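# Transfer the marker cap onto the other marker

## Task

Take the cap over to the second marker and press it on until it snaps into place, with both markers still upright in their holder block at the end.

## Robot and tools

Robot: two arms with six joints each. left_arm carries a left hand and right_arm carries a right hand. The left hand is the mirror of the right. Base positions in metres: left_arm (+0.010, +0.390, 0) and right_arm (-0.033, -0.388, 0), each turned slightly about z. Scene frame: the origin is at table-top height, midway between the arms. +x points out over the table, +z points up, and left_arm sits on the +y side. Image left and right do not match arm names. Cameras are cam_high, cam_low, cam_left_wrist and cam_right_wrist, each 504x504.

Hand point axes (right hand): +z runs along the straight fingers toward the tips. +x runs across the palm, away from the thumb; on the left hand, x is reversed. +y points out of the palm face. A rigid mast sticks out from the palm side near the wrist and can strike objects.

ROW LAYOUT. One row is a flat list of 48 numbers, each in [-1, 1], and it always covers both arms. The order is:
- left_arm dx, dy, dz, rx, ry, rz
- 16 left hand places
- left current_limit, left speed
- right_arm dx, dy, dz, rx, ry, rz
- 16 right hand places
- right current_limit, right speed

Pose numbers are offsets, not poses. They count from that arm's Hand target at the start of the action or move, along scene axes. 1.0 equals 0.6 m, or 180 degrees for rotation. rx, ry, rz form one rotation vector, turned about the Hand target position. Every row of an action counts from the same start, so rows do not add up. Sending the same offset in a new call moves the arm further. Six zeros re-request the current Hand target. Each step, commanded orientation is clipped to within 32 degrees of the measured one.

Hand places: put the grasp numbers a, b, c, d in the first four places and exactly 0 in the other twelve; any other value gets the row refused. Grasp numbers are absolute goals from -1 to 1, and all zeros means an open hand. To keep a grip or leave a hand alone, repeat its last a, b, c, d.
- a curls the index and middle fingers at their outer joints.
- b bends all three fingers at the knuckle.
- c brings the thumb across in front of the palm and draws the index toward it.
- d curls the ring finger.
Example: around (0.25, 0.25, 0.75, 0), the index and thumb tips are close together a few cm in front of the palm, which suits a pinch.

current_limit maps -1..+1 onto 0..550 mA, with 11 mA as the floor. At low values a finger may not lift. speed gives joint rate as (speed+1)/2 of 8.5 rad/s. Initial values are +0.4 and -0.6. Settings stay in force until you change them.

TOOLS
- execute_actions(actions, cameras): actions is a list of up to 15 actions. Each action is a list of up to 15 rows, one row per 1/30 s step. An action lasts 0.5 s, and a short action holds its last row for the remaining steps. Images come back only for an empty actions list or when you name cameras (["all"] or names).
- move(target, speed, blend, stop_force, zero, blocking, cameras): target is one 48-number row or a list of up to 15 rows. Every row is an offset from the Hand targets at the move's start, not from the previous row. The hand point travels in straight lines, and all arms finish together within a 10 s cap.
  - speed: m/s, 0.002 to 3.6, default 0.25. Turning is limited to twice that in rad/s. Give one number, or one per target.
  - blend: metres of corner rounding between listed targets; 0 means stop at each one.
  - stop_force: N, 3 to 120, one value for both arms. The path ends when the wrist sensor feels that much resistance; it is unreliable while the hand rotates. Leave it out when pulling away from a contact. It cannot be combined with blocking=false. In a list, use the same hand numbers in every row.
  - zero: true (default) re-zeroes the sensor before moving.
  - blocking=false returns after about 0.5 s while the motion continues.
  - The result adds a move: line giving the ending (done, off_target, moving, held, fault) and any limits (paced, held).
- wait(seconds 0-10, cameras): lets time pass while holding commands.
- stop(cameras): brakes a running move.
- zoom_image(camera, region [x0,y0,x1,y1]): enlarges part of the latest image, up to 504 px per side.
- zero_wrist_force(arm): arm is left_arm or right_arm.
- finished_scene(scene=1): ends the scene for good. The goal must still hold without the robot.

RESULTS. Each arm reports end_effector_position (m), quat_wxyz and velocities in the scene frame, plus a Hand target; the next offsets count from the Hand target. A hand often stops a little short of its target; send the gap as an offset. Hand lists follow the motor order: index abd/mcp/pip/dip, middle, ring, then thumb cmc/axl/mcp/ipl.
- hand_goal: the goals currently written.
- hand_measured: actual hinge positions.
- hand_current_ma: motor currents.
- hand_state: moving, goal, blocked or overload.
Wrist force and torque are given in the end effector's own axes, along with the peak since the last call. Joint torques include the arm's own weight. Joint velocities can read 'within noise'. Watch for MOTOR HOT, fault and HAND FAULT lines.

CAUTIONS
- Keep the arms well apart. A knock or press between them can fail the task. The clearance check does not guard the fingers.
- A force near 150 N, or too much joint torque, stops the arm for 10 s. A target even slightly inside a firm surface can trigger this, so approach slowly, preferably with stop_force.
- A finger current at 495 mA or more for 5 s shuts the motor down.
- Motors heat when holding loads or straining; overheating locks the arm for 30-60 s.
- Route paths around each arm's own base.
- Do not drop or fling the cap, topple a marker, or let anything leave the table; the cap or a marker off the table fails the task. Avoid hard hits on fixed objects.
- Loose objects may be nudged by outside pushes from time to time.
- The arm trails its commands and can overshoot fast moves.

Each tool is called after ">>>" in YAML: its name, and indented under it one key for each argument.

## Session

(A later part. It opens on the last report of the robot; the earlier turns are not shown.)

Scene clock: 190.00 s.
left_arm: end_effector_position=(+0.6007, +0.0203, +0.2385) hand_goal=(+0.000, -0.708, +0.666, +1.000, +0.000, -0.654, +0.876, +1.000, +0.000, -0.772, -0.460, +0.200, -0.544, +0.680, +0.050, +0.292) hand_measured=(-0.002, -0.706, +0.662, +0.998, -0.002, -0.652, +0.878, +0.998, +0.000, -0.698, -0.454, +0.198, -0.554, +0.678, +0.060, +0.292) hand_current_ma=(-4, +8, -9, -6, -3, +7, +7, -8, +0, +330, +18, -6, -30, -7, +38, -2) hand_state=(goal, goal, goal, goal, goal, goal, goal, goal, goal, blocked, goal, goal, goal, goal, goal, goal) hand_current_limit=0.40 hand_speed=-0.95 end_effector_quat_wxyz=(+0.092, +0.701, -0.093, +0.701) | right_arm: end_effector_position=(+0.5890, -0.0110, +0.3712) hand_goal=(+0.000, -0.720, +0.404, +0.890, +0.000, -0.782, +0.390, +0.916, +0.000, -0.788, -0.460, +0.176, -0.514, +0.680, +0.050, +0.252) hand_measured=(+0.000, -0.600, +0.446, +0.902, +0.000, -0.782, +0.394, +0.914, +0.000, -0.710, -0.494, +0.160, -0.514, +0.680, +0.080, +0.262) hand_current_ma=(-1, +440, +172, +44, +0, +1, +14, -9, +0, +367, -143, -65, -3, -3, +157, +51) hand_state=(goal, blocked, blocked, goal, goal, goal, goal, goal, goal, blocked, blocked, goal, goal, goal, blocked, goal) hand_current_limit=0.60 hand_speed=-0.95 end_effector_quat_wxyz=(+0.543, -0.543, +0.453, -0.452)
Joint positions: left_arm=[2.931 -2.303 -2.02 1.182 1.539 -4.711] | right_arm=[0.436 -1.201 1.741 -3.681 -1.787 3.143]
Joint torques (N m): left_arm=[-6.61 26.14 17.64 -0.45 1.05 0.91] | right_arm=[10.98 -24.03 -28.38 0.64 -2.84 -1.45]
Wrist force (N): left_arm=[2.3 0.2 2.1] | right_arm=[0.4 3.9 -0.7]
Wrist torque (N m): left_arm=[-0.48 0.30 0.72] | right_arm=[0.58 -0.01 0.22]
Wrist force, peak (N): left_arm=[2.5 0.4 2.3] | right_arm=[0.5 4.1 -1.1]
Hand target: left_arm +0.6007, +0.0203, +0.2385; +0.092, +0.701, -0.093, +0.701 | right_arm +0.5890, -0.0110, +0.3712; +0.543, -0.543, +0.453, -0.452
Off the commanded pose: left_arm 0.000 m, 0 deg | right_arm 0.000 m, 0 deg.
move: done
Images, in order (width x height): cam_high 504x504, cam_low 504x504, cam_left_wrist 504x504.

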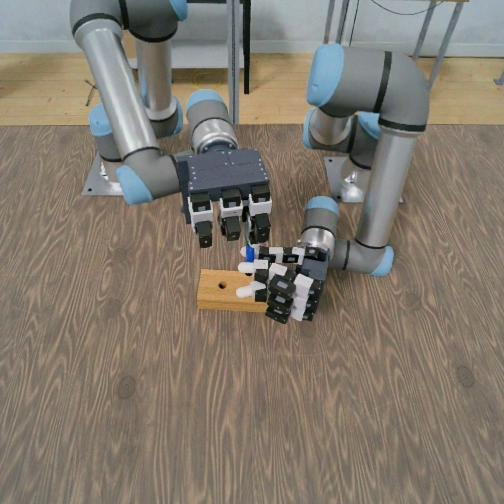

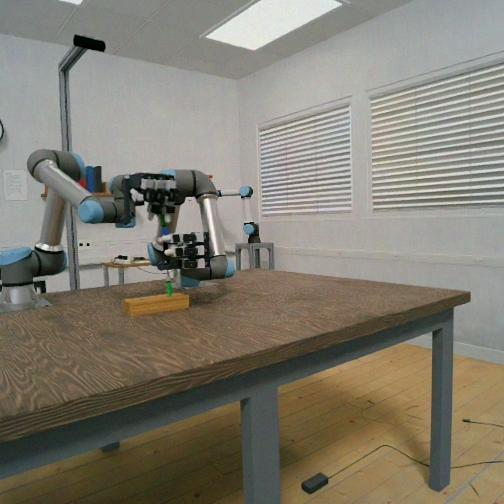

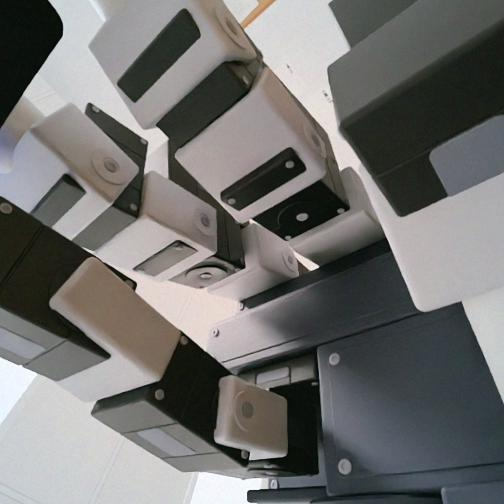

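>>> move:
  target: [0,0,0,0,0,0, -0.3,1.0,0.72,0.6,0,0,0,0,0,0,0,0,0,0,0,0, 0.4,-0.95, 0,0,0,0,0,0, 0,0.95,0.72,0.65,0,0,0,0,0,0,0,0,0,0,0,0, 0.6,-0.95]
  speed: 0.04
  cameras: ["cam_high","cam_low","cam_left_wrist"]

>>> zoom_image:
  camera: "cam_high"
  region: [220, 230, 300, 310]

>>> zoom_image:
  camera: "cam_low"
  region: [130, 200, 220, 290]

Scene clock: 191.87 s.
left_arm: end_effector_position=(+0.6007, +0.0203, +0.2385) hand_goal=(+0.000, -0.822, +0.694, +1.000, +0.000, -0.804, +0.860, +1.000, +0.000, -0.870, -0.380, +0.270, -0.544, +0.680, +0.050, +0.308) hand_measured=(-0.002, -0.782, +0.704, +1.000, -0.002, -0.802, +0.862, +0.998, +0.000, -0.746, -0.370, +0.264, -0.554, +0.678, +0.056, +0.310) hand_current_ma=(-6, +165, +28, +0, -3, +7, +7, -8, +0, +385, +28, -16, -30, -7, +25, +4) hand_state=(goal, blocked, goal, goal, goal, goal, goal, goal, goal, blocked, goal, goal, goal, goal, goal, goal) hand_current_limit=0.40 hand_speed=-0.95 end_effector_quat_wxyz=(+0.092, +0.701, -0.093, +0.701) | right_arm: end_effector_position=(+0.5890, -0.0110, +0.3712) hand_goal=(+0.000, -0.720, +0.404, +0.890, +0.000, -0.782, +0.390, +0.916, +0.000, -0.788, -0.460, +0.176, -0.514, +0.680, +0.050, +0.252) hand_measured=(+0.000, -0.600, +0.446, +0.902, +0.000, -0.782, +0.394, +0.914, +0.000, -0.710, -0.494, +0.160, -0.514, +0.680, +0.080, +0.262) hand_current_ma=(-1, +440, +172, +44, +0, +1, +14, -9, +0, +367, -143, -65, -3, -3, +157, +51) hand_state=(goal, blocked, blocked, goal, goal, goal, goal, goal, goal, blocked, blocked, goal, goal, goal, blocked, goal) hand_current_limit=0.60 hand_speed=-0.95 end_effector_quat_wxyz=(+0.543, -0.543, +0.453, -0.452)
Joint positions: left_arm=[2.931 -2.303 -2.02 1.182 1.539 -4.711] | right_arm=[0.436 -1.201 1.741 -3.681 -1.787 3.143]
Joint torques (N m): left_arm=[-5.27 25.72 19.02 -0.41 0.34 0.77] | right_arm=[11 -24.32 -28.62 0.89 -2.95 -1.44]
Wrist force (N): left_arm=[2.2 0.4 2.6] | right_arm=[0.2 4.1 -1.3]
Wrist torque (N m): left_arm=[-0.46 0.32 0.71] | right_arm=[0.60 0.00 0.23]
Wrist force, peak (N): left_arm=[2.4 0.4 2.6] | right_arm=[0.1 4.3 -0.8]
Hand target: left_arm +0.6007, +0.0203, +0.2385; +0.092, +0.701, -0.093, +0.701 | right_arm +0.5890, -0.0110, +0.3712; +0.543, -0.543, +0.453, -0.452
Off the commanded pose: left_arm 0.000 m, 0 deg | right_arm 0.000 m, 0 deg.
move: done
Images, in order (width x height): cam_high 504x504, cam_low 504x504, cam_left_wrist 504x504.

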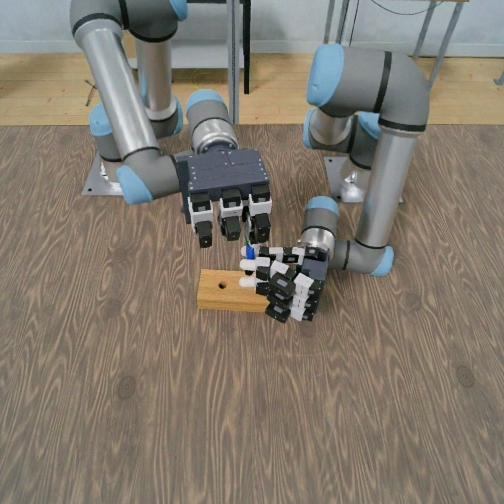

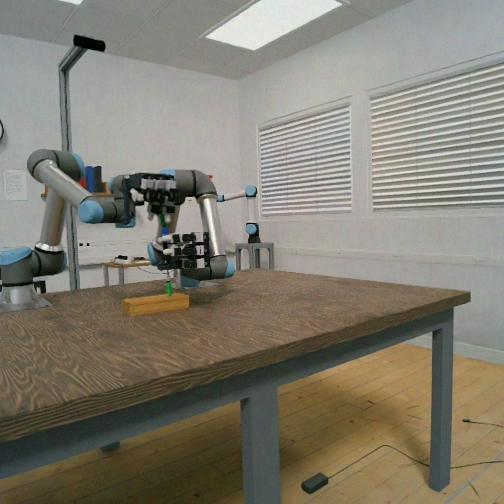

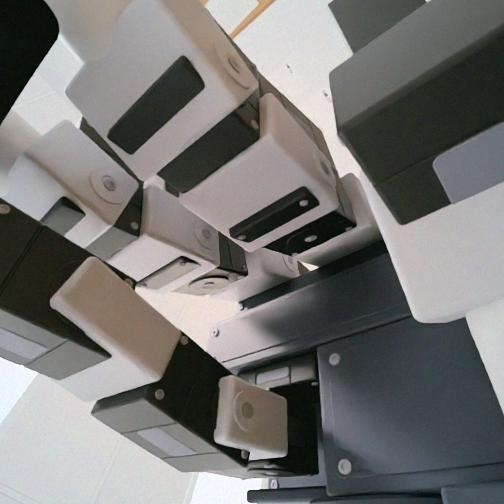

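Scaled by 6.300.

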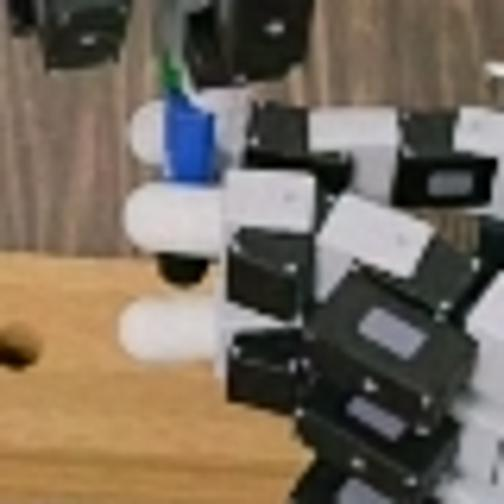

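Scaled by 5.600.

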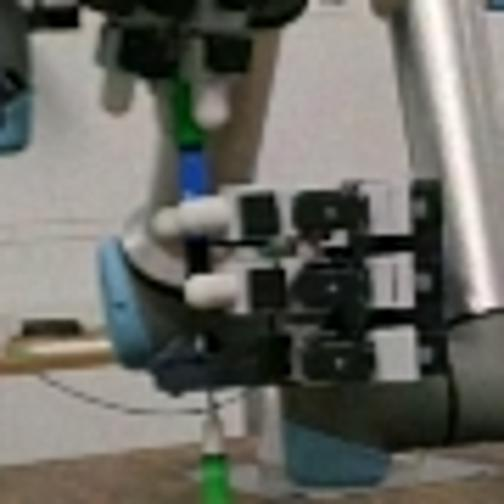

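>>> move:
  target:
    - [0,0,0,0,0,0, -0.3,0.85,0.72,0.6,0,0,0,0,0,0,0,0,0,0,0,0, 0.4,-0.9, 0,0,0,0,0,0, 0,0.95,0.72,0.65,0,0,0,0,0,0,0,0,0,0,0,0, 0.6,-0.95]
    - [0,0,-0.0283,0,0,0, 0,0.74,0.72,0.6,0,0,0,0,0,0,0,0,0,0,0,0, 0.4,-0.9, 0,0,0,0,0,0, 0,0.95,0.72,0.65,0,0,0,0,0,0,0,0,0,0,0,0, 0.6,-0.95]
  speed: 0.04
  cameras: ["cam_high","cam_low","cam_left_wrist"]

>>> zoom_image:
  camera: "cam_high"
  region: [220, 230, 300, 310]

>>> zoom_image:
  camera: "cam_low"
  region: [130, 200, 220, 290]

Scene clock: 199.40 s.
left_arm: end_effector_position=(+0.6007, +0.0203, +0.2215) hand_goal=(+0.000, -0.440, +0.346, +0.848, +0.000, -0.424, +0.432, +0.916, +0.000, -0.450, -0.380, +0.188, -0.514, +0.680, +0.050, +0.210) hand_measured=(-0.002, -0.442, +0.350, +0.850, -0.002, -0.426, +0.434, +0.918, +0.000, -0.452, -0.376, +0.190, -0.548, +0.678, +0.058, +0.220) hand_current_ma=(-6, -7, +9, +7, -4, -7, +7, +8, +0, -7, +8, +7, -128, -7, +36, +49) hand_state=(goal, goal, goal, goal, goal, goal, goal, goal, goal, goal, goal, goal, blocked, goal, goal, goal) hand_current_limit=0.40 hand_speed=-0.90 end_effector_quat_wxyz=(+0.092, +0.701, -0.093, +0.701) | right_arm: end_effector_position=(+0.5890, -0.0110, +0.3712) hand_goal=(+0.000, -0.720, +0.404, +0.890, +0.000, -0.782, +0.390, +0.916, +0.000, -0.788, -0.460, +0.176, -0.514, +0.680, +0.050, +0.252) hand_measured=(-0.002, -0.600, +0.446, +0.902, +0.000, -0.782, +0.394, +0.914, +0.000, -0.710, -0.494, +0.160, -0.516, +0.680, +0.080, +0.262) hand_current_ma=(-6, +440, +172, +44, +0, +1, +14, -9, +0, +367, -143, -65, -5, -3, +163, +51) hand_state=(goal, blocked, blocked, goal, goal, goal, goal, goal, goal, blocked, blocked, goal, goal, goal, blocked, goal) hand_current_limit=0.60 hand_speed=-0.95 end_effector_quat_wxyz=(+0.543, -0.543, +0.453, -0.452)
Joint positions: left_arm=[2.931 -2.344 -2.014 1.217 1.539 -4.711] | right_arm=[0.436 -1.201 1.741 -3.681 -1.787 3.143]
Joint torques (N m): left_arm=[-4.61 25.62 17.96 3.63 -0.53 -1.09] | right_arm=[9.21 -23.8 -27.94 0.74 -2.89 -1.41]
Wrist force (N): left_arm=[2.0 0.6 1.5] | right_arm=[0.6 3.8 -0.4]
Wrist torque (N m): left_arm=[-0.47 0.28 0.73] | right_arm=[0.67 -0.02 0.26]
Wrist force, peak (N): left_arm=[2.5 0.3 2.6] | right_arm=[0.4 4.4 -1.2]
Hand target: left_arm +0.6007, +0.0203, +0.2215; +0.092, +0.701, -0.093, +0.701 | right_arm +0.5890, -0.0110, +0.3712; +0.543, -0.543, +0.453, -0.452
Off the commanded pose: left_arm 0.000 m, 0 deg | right_arm 0.000 m, 0 deg.
move: done
Images, in order (width x height): cam_high 504x504, cam_low 504x504, cam_left_wrist 504x504.

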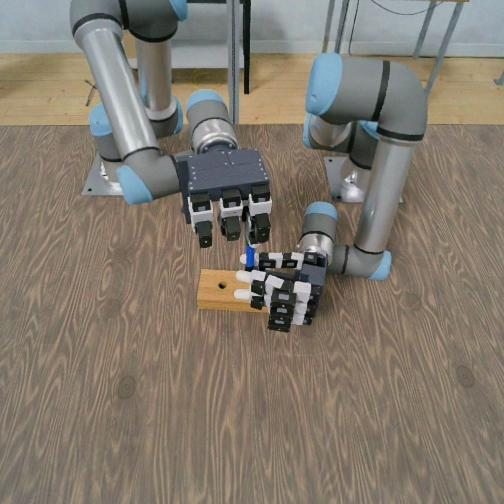

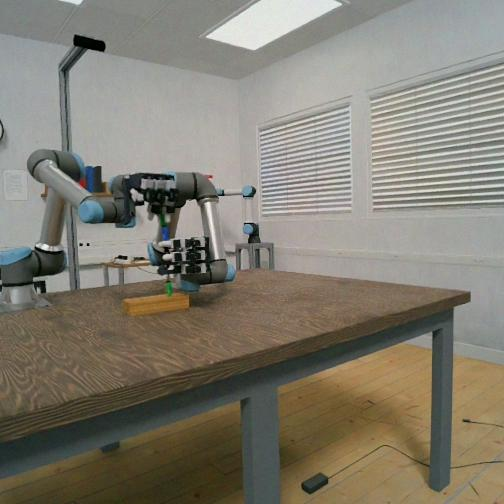

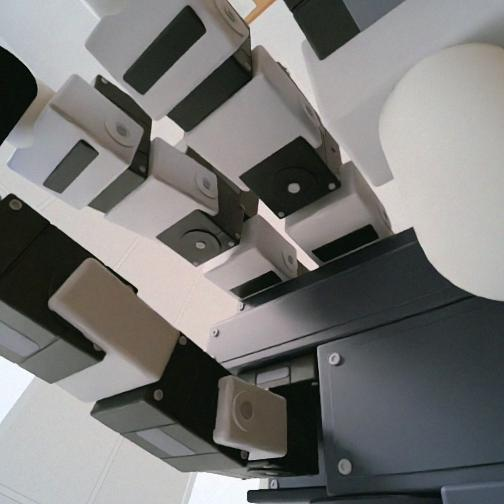

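Scaled by 6.300.

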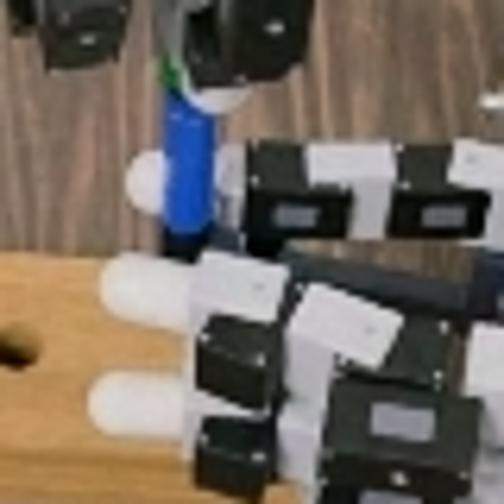

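Scaled by 5.600.

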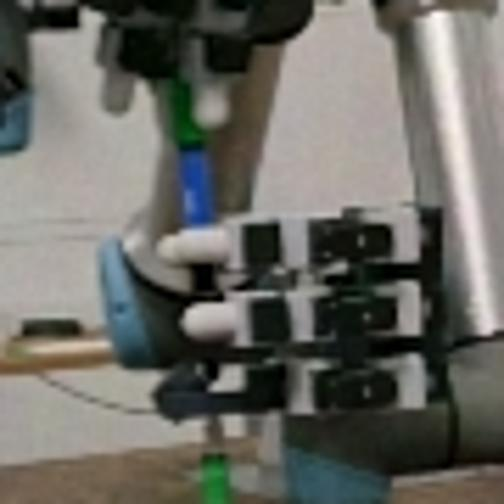

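>>> move:
  target:
    - [0.0034,-0.0009,0,0,0,0, 0,0.74,0.70,0.6,0,0,0,0,0,0,0,0,0,0,0,0, 0.4,-0.9, 0,0,0,0,0,0, 0,0.95,0.72,0.65,0,0,0,0,0,0,0,0,0,0,0,0, 0.6,-0.95]
    - [0.0034,-0.0009,0,0,0,0, 0,0.9,0.70,0.65,0,0,0,0,0,0,0,0,0,0,0,0, 0.4,-0.95, 0,0,0,0,0,0, 0,0.95,0.72,0.65,0,0,0,0,0,0,0,0,0,0,0,0, 0.6,-0.95]
  speed: 0.04
  cameras: ["cam_high","cam_low"]

>>> zoom_image:
  camera: "cam_high"
  region: [220, 230, 300, 310]

>>> zoom_image:
  camera: "cam_low"
  region: [130, 200, 220, 290]

Scene clock: 203.23 s.
left_arm: end_effector_position=(+0.6027, +0.0198, +0.2215) hand_goal=(+0.000, -0.644, +0.400, +0.880, +0.000, -0.694, +0.400, +0.910, +0.000, -0.718, -0.460, +0.166, -0.480, +0.680, +0.056, +0.246) hand_measured=(-0.004, -0.584, +0.416, +0.886, -0.002, -0.692, +0.402, +0.912, +0.000, -0.692, -0.456, +0.168, -0.520, +0.678, +0.072, +0.250) hand_current_ma=(-12, +261, +53, +15, -4, +7, +7, +8, +0, +104, +14, +7, -152, -7, +67, +19) hand_state=(goal, blocked, goal, goal, goal, goal, goal, goal, goal, blocked, goal, goal, blocked, goal, goal, goal) hand_current_limit=0.40 hand_speed=-0.95 end_effector_quat_wxyz=(+0.092, +0.701, -0.093, +0.701) | right_arm: end_effector_position=(+0.5890, -0.0110, +0.3712) hand_goal=(+0.000, -0.720, +0.404, +0.890, +0.000, -0.782, +0.390, +0.916, +0.000, -0.788, -0.460, +0.176, -0.514, +0.680, +0.050, +0.252) hand_measured=(+0.000, -0.600, +0.446, +0.902, +0.000, -0.782, +0.394, +0.914, +0.000, -0.710, -0.494, +0.160, -0.516, +0.680, +0.082, +0.262) hand_current_ma=(+1, +440, +172, +46, +0, +1, +14, -9, +0, +367, -143, -65, -7, -3, +167, +51) hand_state=(goal, blocked, blocked, goal, goal, goal, goal, goal, goal, blocked, blocked, goal, goal, goal, blocked, goal) hand_current_limit=0.60 hand_speed=-0.95 end_effector_quat_wxyz=(+0.543, -0.543, +0.453, -0.452)
Joint positions: left_arm=[2.931 -2.346 -2.007 1.212 1.539 -4.711] | right_arm=[0.436 -1.201 1.741 -3.681 -1.787 3.143]
Joint torques (N m): left_arm=[-5.98 27.59 18.62 -0.49 1.22 -1.28] | right_arm=[8.78 -24.3 -25.7 0.71 -2.77 -1.52]
Wrist force (N): left_arm=[1.6 0.3 2.0] | right_arm=[0.4 3.3 -1.1]
Wrist torque (N m): left_arm=[-0.46 0.36 0.71] | right_arm=[0.55 -0.02 0.25]
Wrist force, peak (N): left_arm=[2.1 0.4 2.2] | right_arm=[0.4 3.8 -0.9]
Hand target: left_arm +0.6027, +0.0198, +0.2215; +0.092, +0.701, -0.093, +0.701 | right_arm +0.5890, -0.0110, +0.3712; +0.543, -0.543, +0.453, -0.452
Off the commanded pose: left_arm 0.000 m, 0 deg | right_arm 0.000 m, 0 deg.
move: done
Images, in order (width x height): cam_high 504x504, cam_low 504x504.

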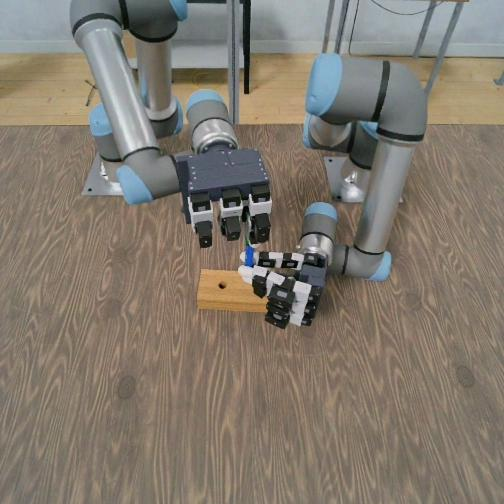

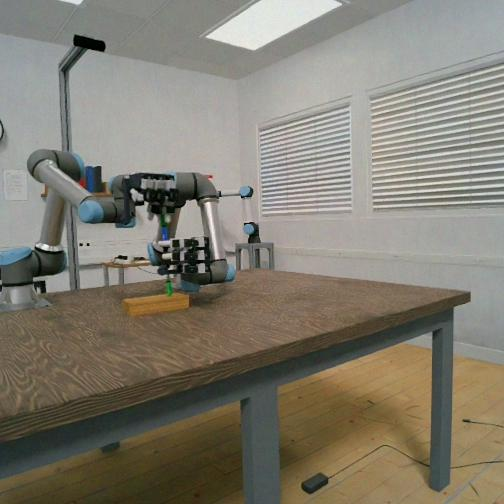

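Scaled by 6.300.

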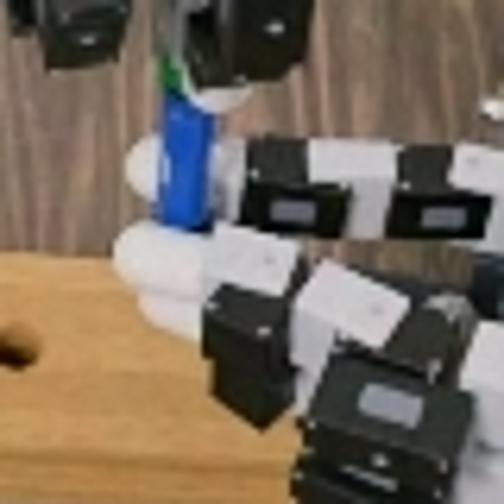

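Scaled by 5.600.

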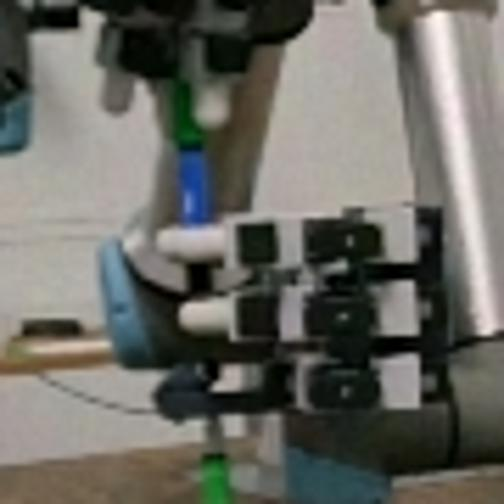

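>>> move:
  target: [0,0,0,0,0,0, 0,0.98,0.70,0.65,0,0,0,0,0,0,0,0,0,0,0,0, 0.6,-0.95, 0,0,0,0,0,0, 0,0.97,0.72,0.65,0,0,0,0,0,0,0,0,0,0,0,0, 0.65,-0.95]
  speed: 0.04
  cameras: ["cam_high","cam_low"]

>>> zoom_image:
  camera: "cam_high"
  region: [220, 230, 300, 310]

>>> zoom_image:
  camera: "cam_low"
  region: [130, 200, 220, 290]

Scene clock: 205.07 s.
left_arm: end_effector_position=(+0.6027, +0.0198, +0.2215) hand_goal=(+0.000, -0.752, +0.424, +0.896, +0.000, -0.834, +0.384, +0.910, +0.000, -0.838, -0.460, +0.182, -0.480, +0.680, +0.056, +0.262) hand_measured=(-0.008, -0.626, +0.452, +0.906, -0.002, -0.832, +0.386, +0.912, +0.000, -0.700, -0.452, +0.176, -0.518, +0.678, +0.078, +0.270) hand_current_ma=(-22, +440, +98, +31, -4, +7, +7, +8, +0, +440, +24, -21, -149, -7, +104, +32) hand_state=(goal, blocked, blocked, goal, goal, goal, goal, goal, goal, blocked, goal, goal, blocked, goal, blocked, goal) hand_current_limit=0.60 hand_speed=-0.95 end_effector_quat_wxyz=(+0.092, +0.701, -0.093, +0.701) | right_arm: end_effector_position=(+0.5890, -0.0110, +0.3712) hand_goal=(+0.000, -0.746, +0.410, +0.894, +0.000, -0.818, +0.386, +0.916, +0.000, -0.818, -0.460, +0.180, -0.514, +0.680, +0.050, +0.256) hand_measured=(+0.000, -0.602, +0.446, +0.906, +0.000, -0.808, +0.392, +0.914, +0.000, -0.712, -0.494, +0.160, -0.516, +0.680, +0.082, +0.262) hand_current_ma=(+2, +454, +145, +41, +0, +36, +19, -9, +0, +454, -140, -82, -7, -3, +167, +30) hand_state=(goal, blocked, blocked, goal, goal, goal, goal, goal, goal, blocked, blocked, blocked, goal, goal, blocked, goal) hand_current_limit=0.65 hand_speed=-0.95 end_effector_quat_wxyz=(+0.543, -0.543, +0.453, -0.452)
Joint positions: left_arm=[2.931 -2.346 -2.007 1.212 1.539 -4.711] | right_arm=[0.436 -1.201 1.741 -3.681 -1.787 3.143]
Joint torques (N m): left_arm=[-6.19 28.12 17.97 0.03 0.48 -1.17] | right_arm=[8.63 -24.07 -25.99 0.71 -2.78 -1.44]
Wrist force (N): left_arm=[1.6 0.1 2.5] | right_arm=[0.6 2.9 -1.2]
Wrist torque (N m): left_arm=[-0.48 0.37 0.72] | right_arm=[0.47 -0.05 0.27]
Wrist force, peak (N): left_arm=[1.7 0.3 2.7] | right_arm=[0.4 3.6 -1.2]
Hand target: left_arm +0.6027, +0.0198, +0.2215; +0.092, +0.701, -0.093, +0.701 | right_arm +0.5890, -0.0110, +0.3712; +0.543, -0.543, +0.453, -0.452
Off the commanded pose: left_arm 0.000 m, 0 deg | right_arm 0.000 m, 0 deg.
move: done
Images, in order (width x height): cam_high 504x504, cam_low 504x504.

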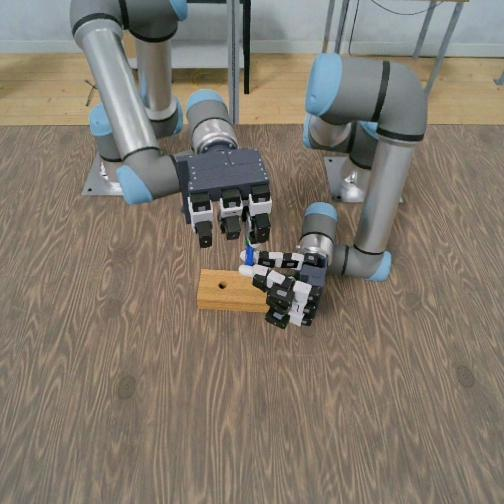

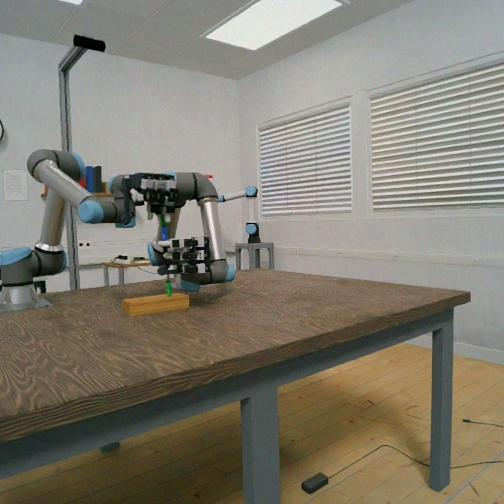

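Scaled by 6.300.

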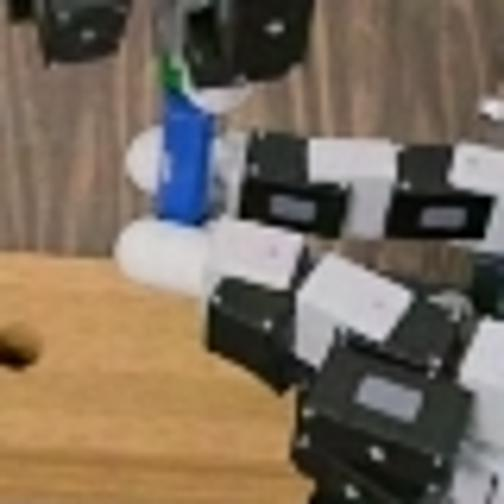

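Scaled by 5.600.

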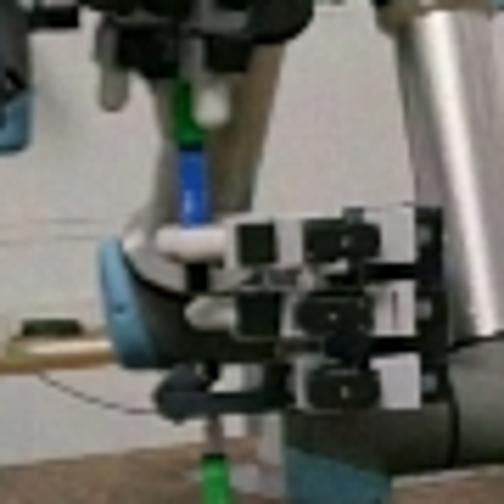

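>>> move:
  target: [0,0,0,0,0,0, 0,0.98,0.70,0.65,0,0,0,0,0,0,0,0,0,0,0,0, 0.6,-0.95, 0,0,0.025,0,0,0, 0,0.97,0.72,0.65,0,0,0,0,0,0,0,0,0,0,0,0, 0.65,-0.95]
  speed: 0.015
  stop_force: 30
  cameras: ["cam_high","cam_low"]

>>> zoom_image:
  camera: "cam_high"
  region: [220, 230, 300, 310]

>>> zoom_image:
  camera: "cam_low"
  region: [130, 200, 220, 290]

Scene clock: 207.90 s.
left_arm: end_effector_position=(+0.6027, +0.0198, +0.2215) hand_goal=(+0.000, -0.752, +0.424, +0.896, +0.000, -0.834, +0.384, +0.910, +0.000, -0.838, -0.460, +0.182, -0.480, +0.680, +0.056, +0.262) hand_measured=(+0.026, -0.636, +0.452, +0.906, -0.002, -0.832, +0.386, +0.912, +0.000, -0.700, -0.452, +0.176, -0.482, +0.680, +0.088, +0.272) hand_current_ma=(+80, +440, +99, +32, -4, +7, +7, +8, +0, +440, +24, -21, -4, -3, +153, +49) hand_state=(blocked, blocked, blocked, goal, goal, goal, goal, goal, goal, blocked, goal, goal, goal, goal, blocked, goal) hand_current_limit=0.60 hand_speed=-0.95 end_effector_quat_wxyz=(+0.092, +0.701, -0.093, +0.701) | right_arm: end_effector_position=(+0.5890, -0.0110, +0.3862) hand_goal=(+0.000, -0.746, +0.410, +0.894, +0.000, -0.818, +0.386, +0.916, +0.000, -0.818, -0.460, +0.180, -0.514, +0.680, +0.050, +0.256) hand_measured=(+0.000, -0.604, +0.446, +0.906, +0.000, -0.808, +0.392, +0.914, +0.000, -0.712, -0.494, +0.160, -0.518, +0.680, +0.082, +0.264) hand_current_ma=(+1, +454, +145, +42, +0, +36, +19, -9, +0, +454, -140, -82, -12, -3, +167, +41) hand_state=(goal, blocked, blocked, goal, goal, goal, goal, goal, goal, blocked, blocked, blocked, goal, goal, blocked, goal) hand_current_limit=0.65 hand_speed=-0.95 end_effector_quat_wxyz=(+0.543, -0.543, +0.453, -0.452)
Joint positions: left_arm=[2.931 -2.346 -2.007 1.212 1.539 -4.711] | right_arm=[0.436 -1.218 1.723 -3.645 -1.787 3.143]
Joint torques (N m): left_arm=[-5.95 28.33 15.56 0.68 -0.18 -1.16] | right_arm=[7.63 -43.3 -30.26 0.5 -2.45 -0.66]
Wrist force (N): left_arm=[4.5 0.2 2.0] | right_arm=[0.5 6.0 -0.9]
Wrist torque (N m): left_arm=[-0.48 0.21 0.62] | right_arm=[0.74 0.00 0.16]
Wrist force, peak (N): left_arm=[4.7 0.1 2.1] | right_arm=[0.4 6.4 -0.8]
Hand target: left_arm +0.6027, +0.0198, +0.2215; +0.092, +0.701, -0.093, +0.701 | right_arm +0.5890, -0.0110, +0.3862; +0.543, -0.543, +0.453, -0.452
Off the commanded pose: left_arm 0.000 m, 0 deg | right_arm 0.000 m, 0 deg.
move: done
Images, in order (width x height): cam_high 504x504, cam_low 504x504.

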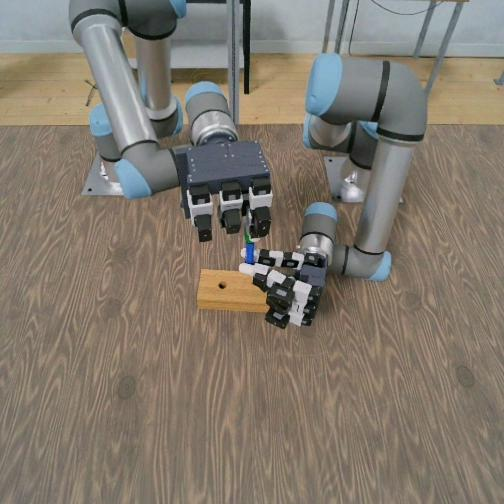

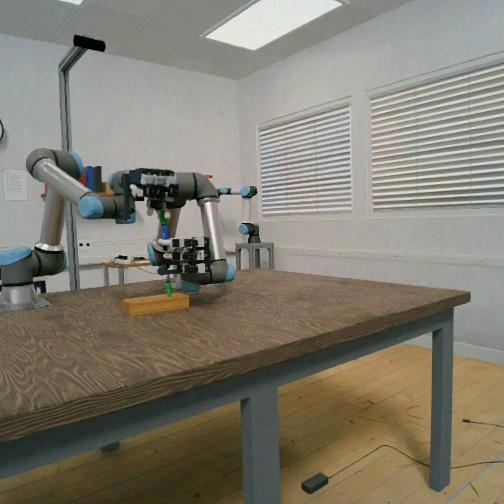

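Scaled by 6.300.

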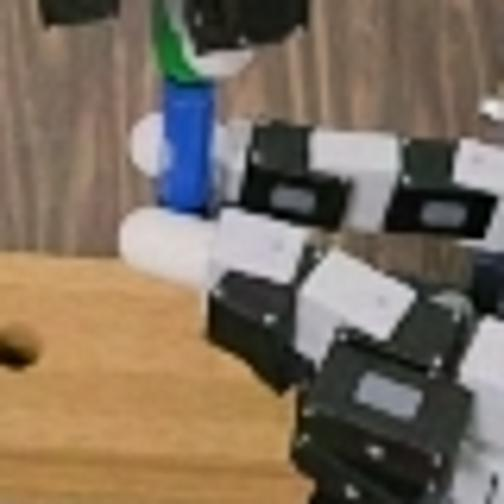

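Scaled by 5.600.

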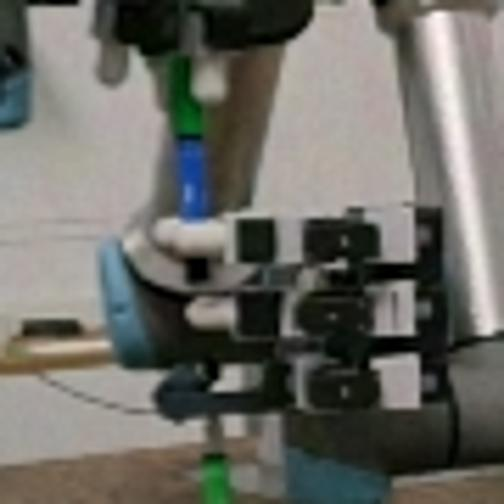

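>>> move:
  target:
    - [0,0,0,0,0,0, 0,0.74,0.70,0.65,0,0,0,0,0,0,0,0,0,0,0,0, 0.4,-0.9, 0,0,0,0,0,0, 0,0.97,0.72,0.65,0,0,0,0,0,0,0,0,0,0,0,0, 0.65,-0.95]
    - [0,0,0.0433,0,0,0, 0,0.74,0.78,0.65,0,0,0,0,0,0,0,0,0,0,0,0, 0.4,-0.9, 0,0,0,0,0,0, 0,0.97,0.72,0.65,0,0,0,0,0,0,0,0,0,0,0,0, 0.65,-0.95]
  speed: 0.05
  cameras: ["cam_high","cam_low","cam_right_wrist"]

>>> zoom_image:
  camera: "cam_high"
  region: [220, 210, 300, 290]

>>> zoom_image:
  camera: "cam_low"
  region: [140, 190, 200, 250]

Scene clock: 238.60 s.
left_arm: end_effector_position=(+0.6027, +0.0198, +0.2475) hand_goal=(+0.000, -0.456, +0.308, +0.848, +0.000, -0.414, +0.432, +0.934, +0.000, -0.458, -0.460, +0.134, -0.616, +0.680, +0.036, +0.202) hand_measured=(-0.002, -0.454, +0.312, +0.850, -0.002, -0.416, +0.430, +0.932, +0.000, -0.460, -0.456, +0.136, -0.618, +0.678, +0.054, +0.210) hand_current_ma=(-4, +7, +9, +7, -4, -7, -7, -8, +0, -7, +8, +7, -5, -4, +79, +37) hand_state=(goal, goal, goal, goal, goal, goal, goal, goal, goal, goal, goal, goal, goal, goal, goal, goal) hand_current_limit=0.40 hand_speed=-0.90 end_effector_quat_wxyz=(+0.092, +0.701, -0.093, +0.701) | right_arm: end_effector_position=(+0.5890, -0.0110, +0.3862) hand_goal=(+0.000, -0.746, +0.410, +0.894, +0.000, -0.818, +0.386, +0.916, +0.000, -0.818, -0.460, +0.180, -0.514, +0.680, +0.050, +0.256) hand_measured=(+0.000, -0.604, +0.446, +0.908, +0.000, -0.808, +0.392, +0.914, +0.000, -0.712, -0.494, +0.160, -0.520, +0.680, +0.082, +0.266) hand_current_ma=(-1, +454, +145, +53, +0, +36, +19, -9, +0, +454, -140, -82, -21, -3, +167, +46) hand_state=(goal, blocked, blocked, goal, goal, goal, goal, goal, goal, blocked, blocked, blocked, goal, goal, blocked, goal) hand_current_limit=0.65 hand_speed=-0.95 end_effector_quat_wxyz=(+0.543, -0.543, +0.453, -0.452)
Joint positions: left_arm=[2.931 -2.283 -2.016 1.159 1.539 -4.711] | right_arm=[0.436 -1.218 1.723 -3.645 -1.787 3.143]
Joint torques (N m): left_arm=[-3.91 44.87 1.99 -0.51 -0.7 0.67] | right_arm=[5.63 -36.03 -23.63 0.41 -2.48 0.73]
Wrist force (N): left_arm=[2.6 0.6 1.9] | right_arm=[0.4 4.2 -0.7]
Wrist torque (N m): left_arm=[-0.44 0.22 0.69] | right_arm=[0.64 0.01 0.20]
Wrist force, peak (N): left_arm=[4.8 0.2 2.1] | right_arm=[0.8 6.4 -1.0]
Hand target: left_arm +0.6027, +0.0198, +0.2475; +0.092, +0.701, -0.093, +0.701 | right_arm +0.5890, -0.0110, +0.3862; +0.543, -0.543, +0.453, -0.452
Off the commanded pose: left_arm 0.000 m, 0 deg | right_arm 0.000 m, 0 deg.
move: done
Images, in order (width x height): cam_high 504x504, cam_low 504x504, cam_right_wrist 504x504.

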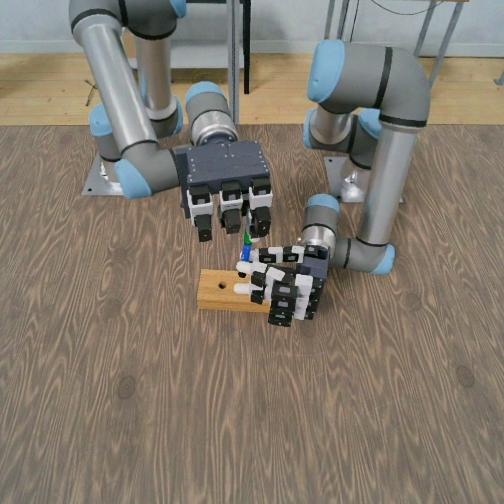

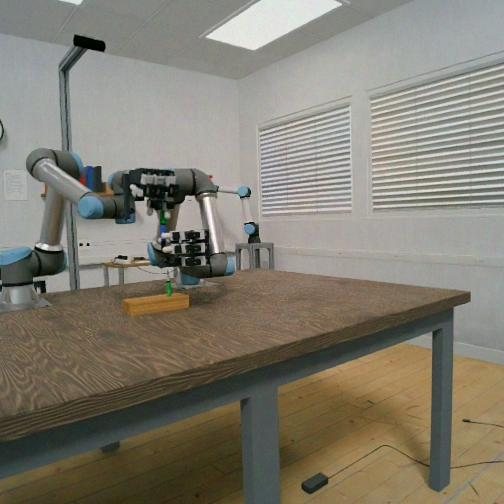

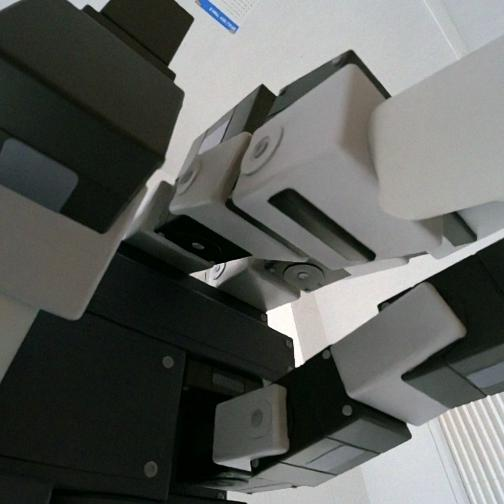

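Scaled by 6.300.

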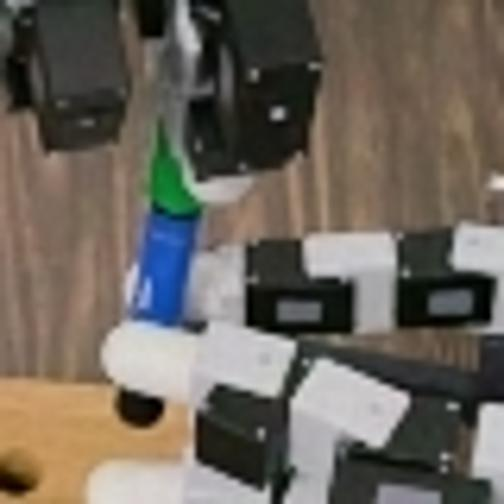

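Scaled by 8.400.

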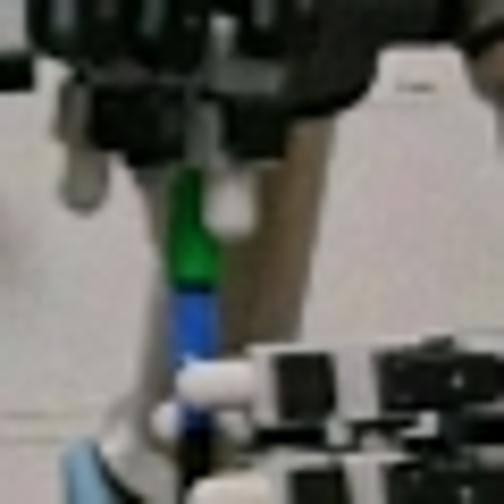

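>>> move:
  target:
    - [0,0,0.0117,0,0,0, 0,0.74,0.78,0.65,0,0,0,0,0,0,0,0,0,0,0,0, 0.4,-0.9, 0,0,0,0,0,0, 0,0.97,0.72,0.65,0,0,0,0,0,0,0,0,0,0,0,0, 0.65,-0.95]
    - [0,0,0.0117,0,0,0, 0,0.95,0.78,0.65,0,0,0,0,0,0,0,0,0,0,0,0, 0.6,-0.95, 0,0,0,0,0,0, 0,0.97,0.72,0.65,0,0,0,0,0,0,0,0,0,0,0,0, 0.65,-0.95]
  speed: 0.05
  cameras: ["cam_high","cam_low","cam_left_wrist"]

>>> zoom_image:
  camera: "cam_high"
  region: [220, 210, 300, 290]

>>> zoom_image:
  camera: "cam_low"
  region: [140, 190, 200, 250]

Scene clock: 243.37 s.
left_arm: end_effector_position=(+0.6027, +0.0198, +0.2545) hand_goal=(+0.000, -0.740, +0.372, +0.890, +0.000, -0.782, +0.390, +0.934, +0.000, -0.772, -0.460, +0.176, -0.616, +0.680, +0.036, +0.244) hand_measured=(-0.016, -0.612, +0.400, +0.902, -0.012, -0.630, +0.418, +0.948, +0.000, -0.698, -0.450, +0.176, -0.628, +0.678, +0.092, +0.266) hand_current_ma=(-45, +440, +100, +36, -30, +440, +98, +49, +0, +327, +28, -2, -38, -4, +294, +111) hand_state=(goal, blocked, blocked, goal, goal, blocked, blocked, goal, goal, blocked, goal, goal, goal, goal, blocked, blocked) hand_current_limit=0.60 hand_speed=-0.95 end_effector_quat_wxyz=(+0.092, +0.701, -0.093, +0.701) | right_arm: end_effector_position=(+0.5890, -0.0110, +0.3862) hand_goal=(+0.000, -0.746, +0.410, +0.894, +0.000, -0.818, +0.386, +0.916, +0.000, -0.818, -0.460, +0.180, -0.514, +0.680, +0.050, +0.256) hand_measured=(+0.002, -0.604, +0.446, +0.908, +0.000, -0.808, +0.392, +0.914, +0.000, -0.712, -0.494, +0.160, -0.520, +0.680, +0.082, +0.266) hand_current_ma=(+5, +454, +145, +53, +0, +36, +19, -9, +0, +454, -140, -82, -19, -3, +167, +47) hand_state=(goal, blocked, blocked, goal, goal, goal, goal, goal, goal, blocked, blocked, blocked, goal, goal, blocked, goal) hand_current_limit=0.65 hand_speed=-0.95 end_effector_quat_wxyz=(+0.543, -0.543, +0.453, -0.452)
Joint positions: left_arm=[2.931 -2.266 -2.018 1.143 1.539 -4.711] | right_arm=[0.436 -1.218 1.723 -3.645 -1.787 3.143]
Joint torques (N m): left_arm=[1.15 46.32 2.82 0.13 -0.65 0.36] | right_arm=[4.82 -23.96 -10.31 0.41 -2.42 0.76]
Wrist force (N): left_arm=[1.5 -0.1 2.6] | right_arm=[0.5 3.0 -1.6]
Wrist torque (N m): left_arm=[-0.47 0.33 0.71] | right_arm=[0.48 0.00 0.22]
Wrist force, peak (N): left_arm=[2.8 0.5 2.1] | right_arm=[0.5 4.5 -0.5]
Hand target: left_arm +0.6027, +0.0198, +0.2545; +0.092, +0.701, -0.093, +0.701 | right_arm +0.5890, -0.0110, +0.3862; +0.543, -0.543, +0.453, -0.452
Off the commanded pose: left_arm 0.000 m, 0 deg | right_arm 0.000 m, 0 deg.
move: done
Images, in order (width x height): cam_high 504x504, cam_low 504x504, cam_left_wrist 504x504.

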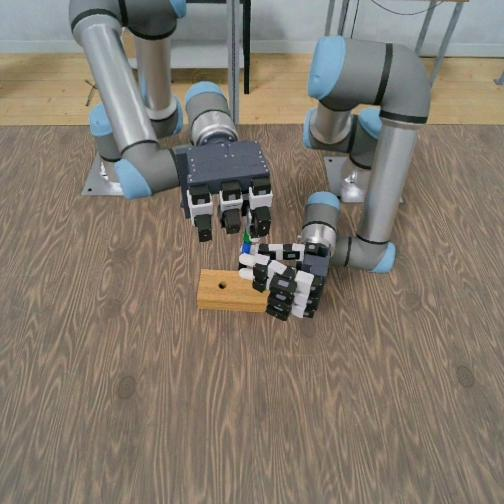

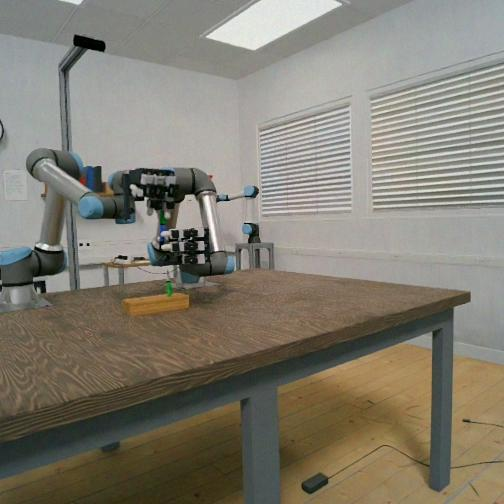

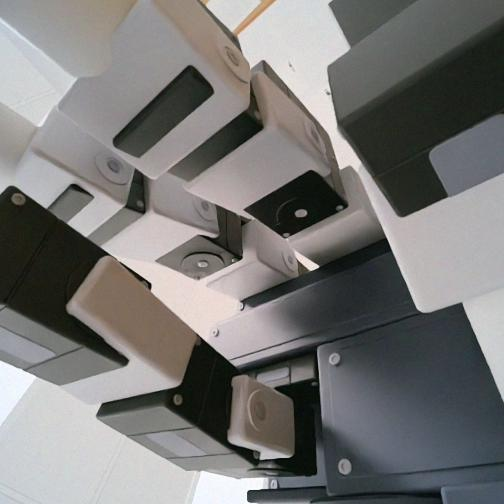

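Scaled by 6.300.

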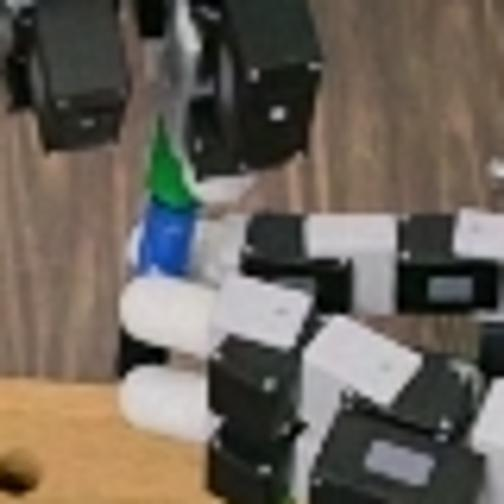

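Scaled by 8.400.

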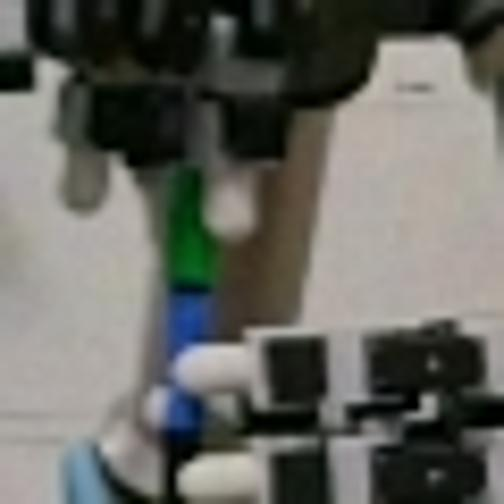

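>>> move:
  target:
    - [0,0,0,0,0,0, 0,0.95,0.78,0.65,0,0,0,0,0,0,0,0,0,0,0,0, 0.6,-0.95, 0,0,0,0,0,0, 0.25,0.5,0.72,0.65,0,0,0,0,0,0,0,0,0,0,0,0, 0.4,-0.85]
    - [0,0,0,0,0,0, 0,0.95,0.78,0.65,0,0,0,0,0,0,0,0,0,0,0,0, 0.6,-0.95, 0,0,-0.0667,0,0,0, 0.25,0.5,0.72,0.65,0,0,0,0,0,0,0,0,0,0,0,0, 0.4,-0.85]
  speed: 0.06
  cameras: ["cam_high","cam_low","cam_right_wrist"]

>>> zoom_image:
  camera: "cam_high"
  region: [220, 210, 300, 290]

>>> zoom_image:
  camera: "cam_low"
  region: [140, 190, 200, 250]

Scene clock: 259.13 s.
left_arm: end_effector_position=(+0.6027, +0.0198, +0.2545) hand_goal=(+0.000, -0.740, +0.372, +0.890, +0.000, -0.782, +0.390, +0.934, +0.000, -0.772, -0.460, +0.176, -0.616, +0.680, +0.036, +0.244) hand_measured=(-0.026, -0.614, +0.416, +0.908, -0.010, -0.780, +0.392, +0.936, +0.000, -0.698, -0.450, +0.176, -0.632, +0.680, +0.088, +0.268) hand_current_ma=(-77, +440, +165, +60, -25, +7, +7, +8, +0, +327, +28, -2, -54, -1, +279, +120) hand_state=(blocked, blocked, blocked, goal, goal, goal, goal, goal, goal, blocked, goal, goal, goal, goal, blocked, blocked) hand_current_limit=0.60 hand_speed=-0.95 end_effector_quat_wxyz=(+0.092, +0.701, -0.093, +0.701) | right_arm: end_effector_position=(+0.5890, -0.0110, +0.3463) hand_goal=(+0.000, -0.086, +0.044, +0.562, +0.000, -0.058, +0.080, +0.554, +0.000, -0.088, -0.460, +0.060, -0.488, +0.680, +0.050, +0.124) hand_measured=(+0.002, -0.098, +0.048, +0.564, +0.000, -0.070, +0.082, +0.556, +0.000, -0.096, -0.460, +0.062, -0.472, +0.684, +0.066, +0.132) hand_current_ma=(+6, -44, +11, +9, +0, -47, +9, +10, +0, -33, -1, +10, +65, +13, +83, +34) hand_state=(goal, goal, goal, goal, goal, goal, goal, goal, goal, goal, goal, goal, goal, goal, goal, goal) hand_current_limit=0.40 hand_speed=-0.85 end_effector_quat_wxyz=(+0.543, -0.543, +0.453, -0.452)
Joint positions: left_arm=[2.931 -2.266 -2.018 1.143 1.539 -4.711] | right_arm=[0.436 -1.168 1.769 -3.741 -1.787 3.143]
Joint torques (N m): left_arm=[1.12 39.31 3.11 1.75 -0.42 0.5] | right_arm=[5.21 -21.9 -8.31 -4.74 -2.49 -0.51]
Wrist force (N): left_arm=[1.5 1.0 3.8] | right_arm=[-0.4 2.8 -2.3]
Wrist torque (N m): left_arm=[-0.34 0.25 0.74] | right_arm=[0.31 0.00 0.30]
Wrist force, peak (N): left_arm=[3.7 -0.1 2.6] | right_arm=[0.7 5.3 -1.7]
Hand target: left_arm +0.6027, +0.0198, +0.2545; +0.092, +0.701, -0.093, +0.701 | right_arm +0.5890, -0.0110, +0.3462; +0.543, -0.543, +0.453, -0.452
Off the commanded pose: left_arm 0.000 m, 0 deg | right_arm 0.000 m, 0 deg.
move: done
Images, in order (width x height): cam_high 504x504, cam_low 504x504, cam_right_wrist 504x504.

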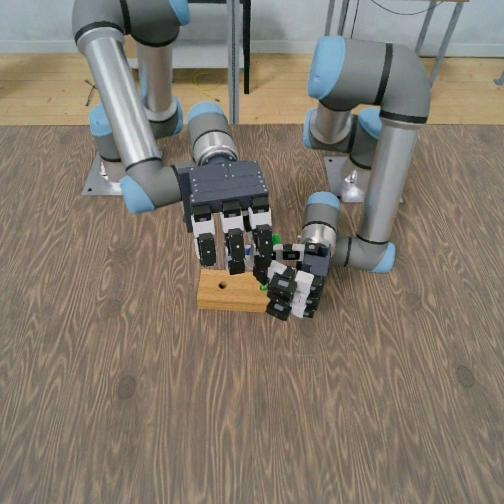

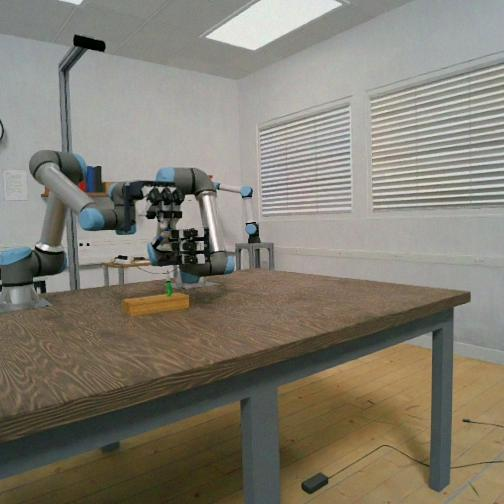

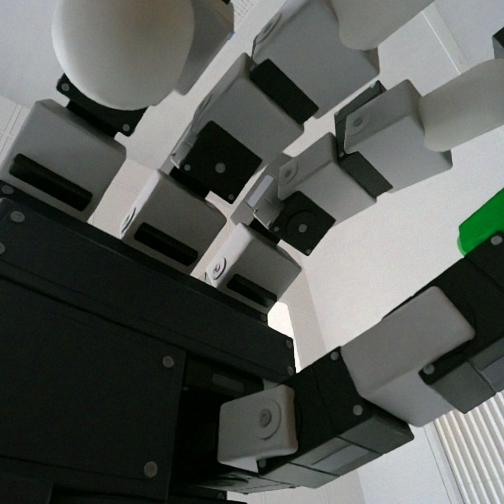

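Scaled by 6.300.

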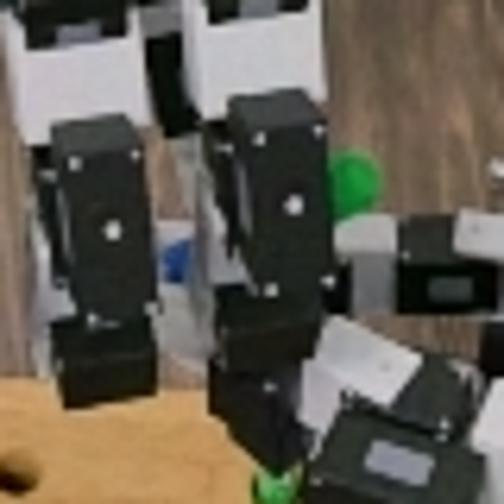

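Scaled by 8.400.

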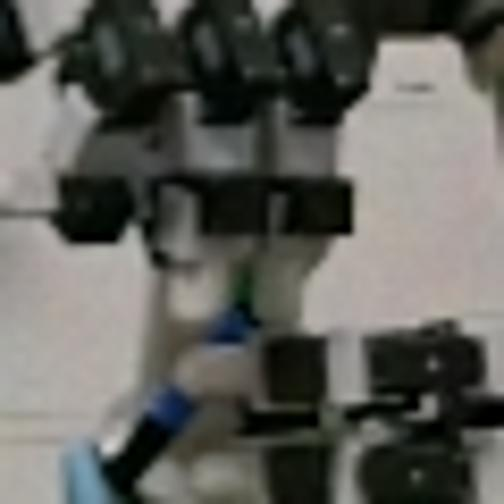

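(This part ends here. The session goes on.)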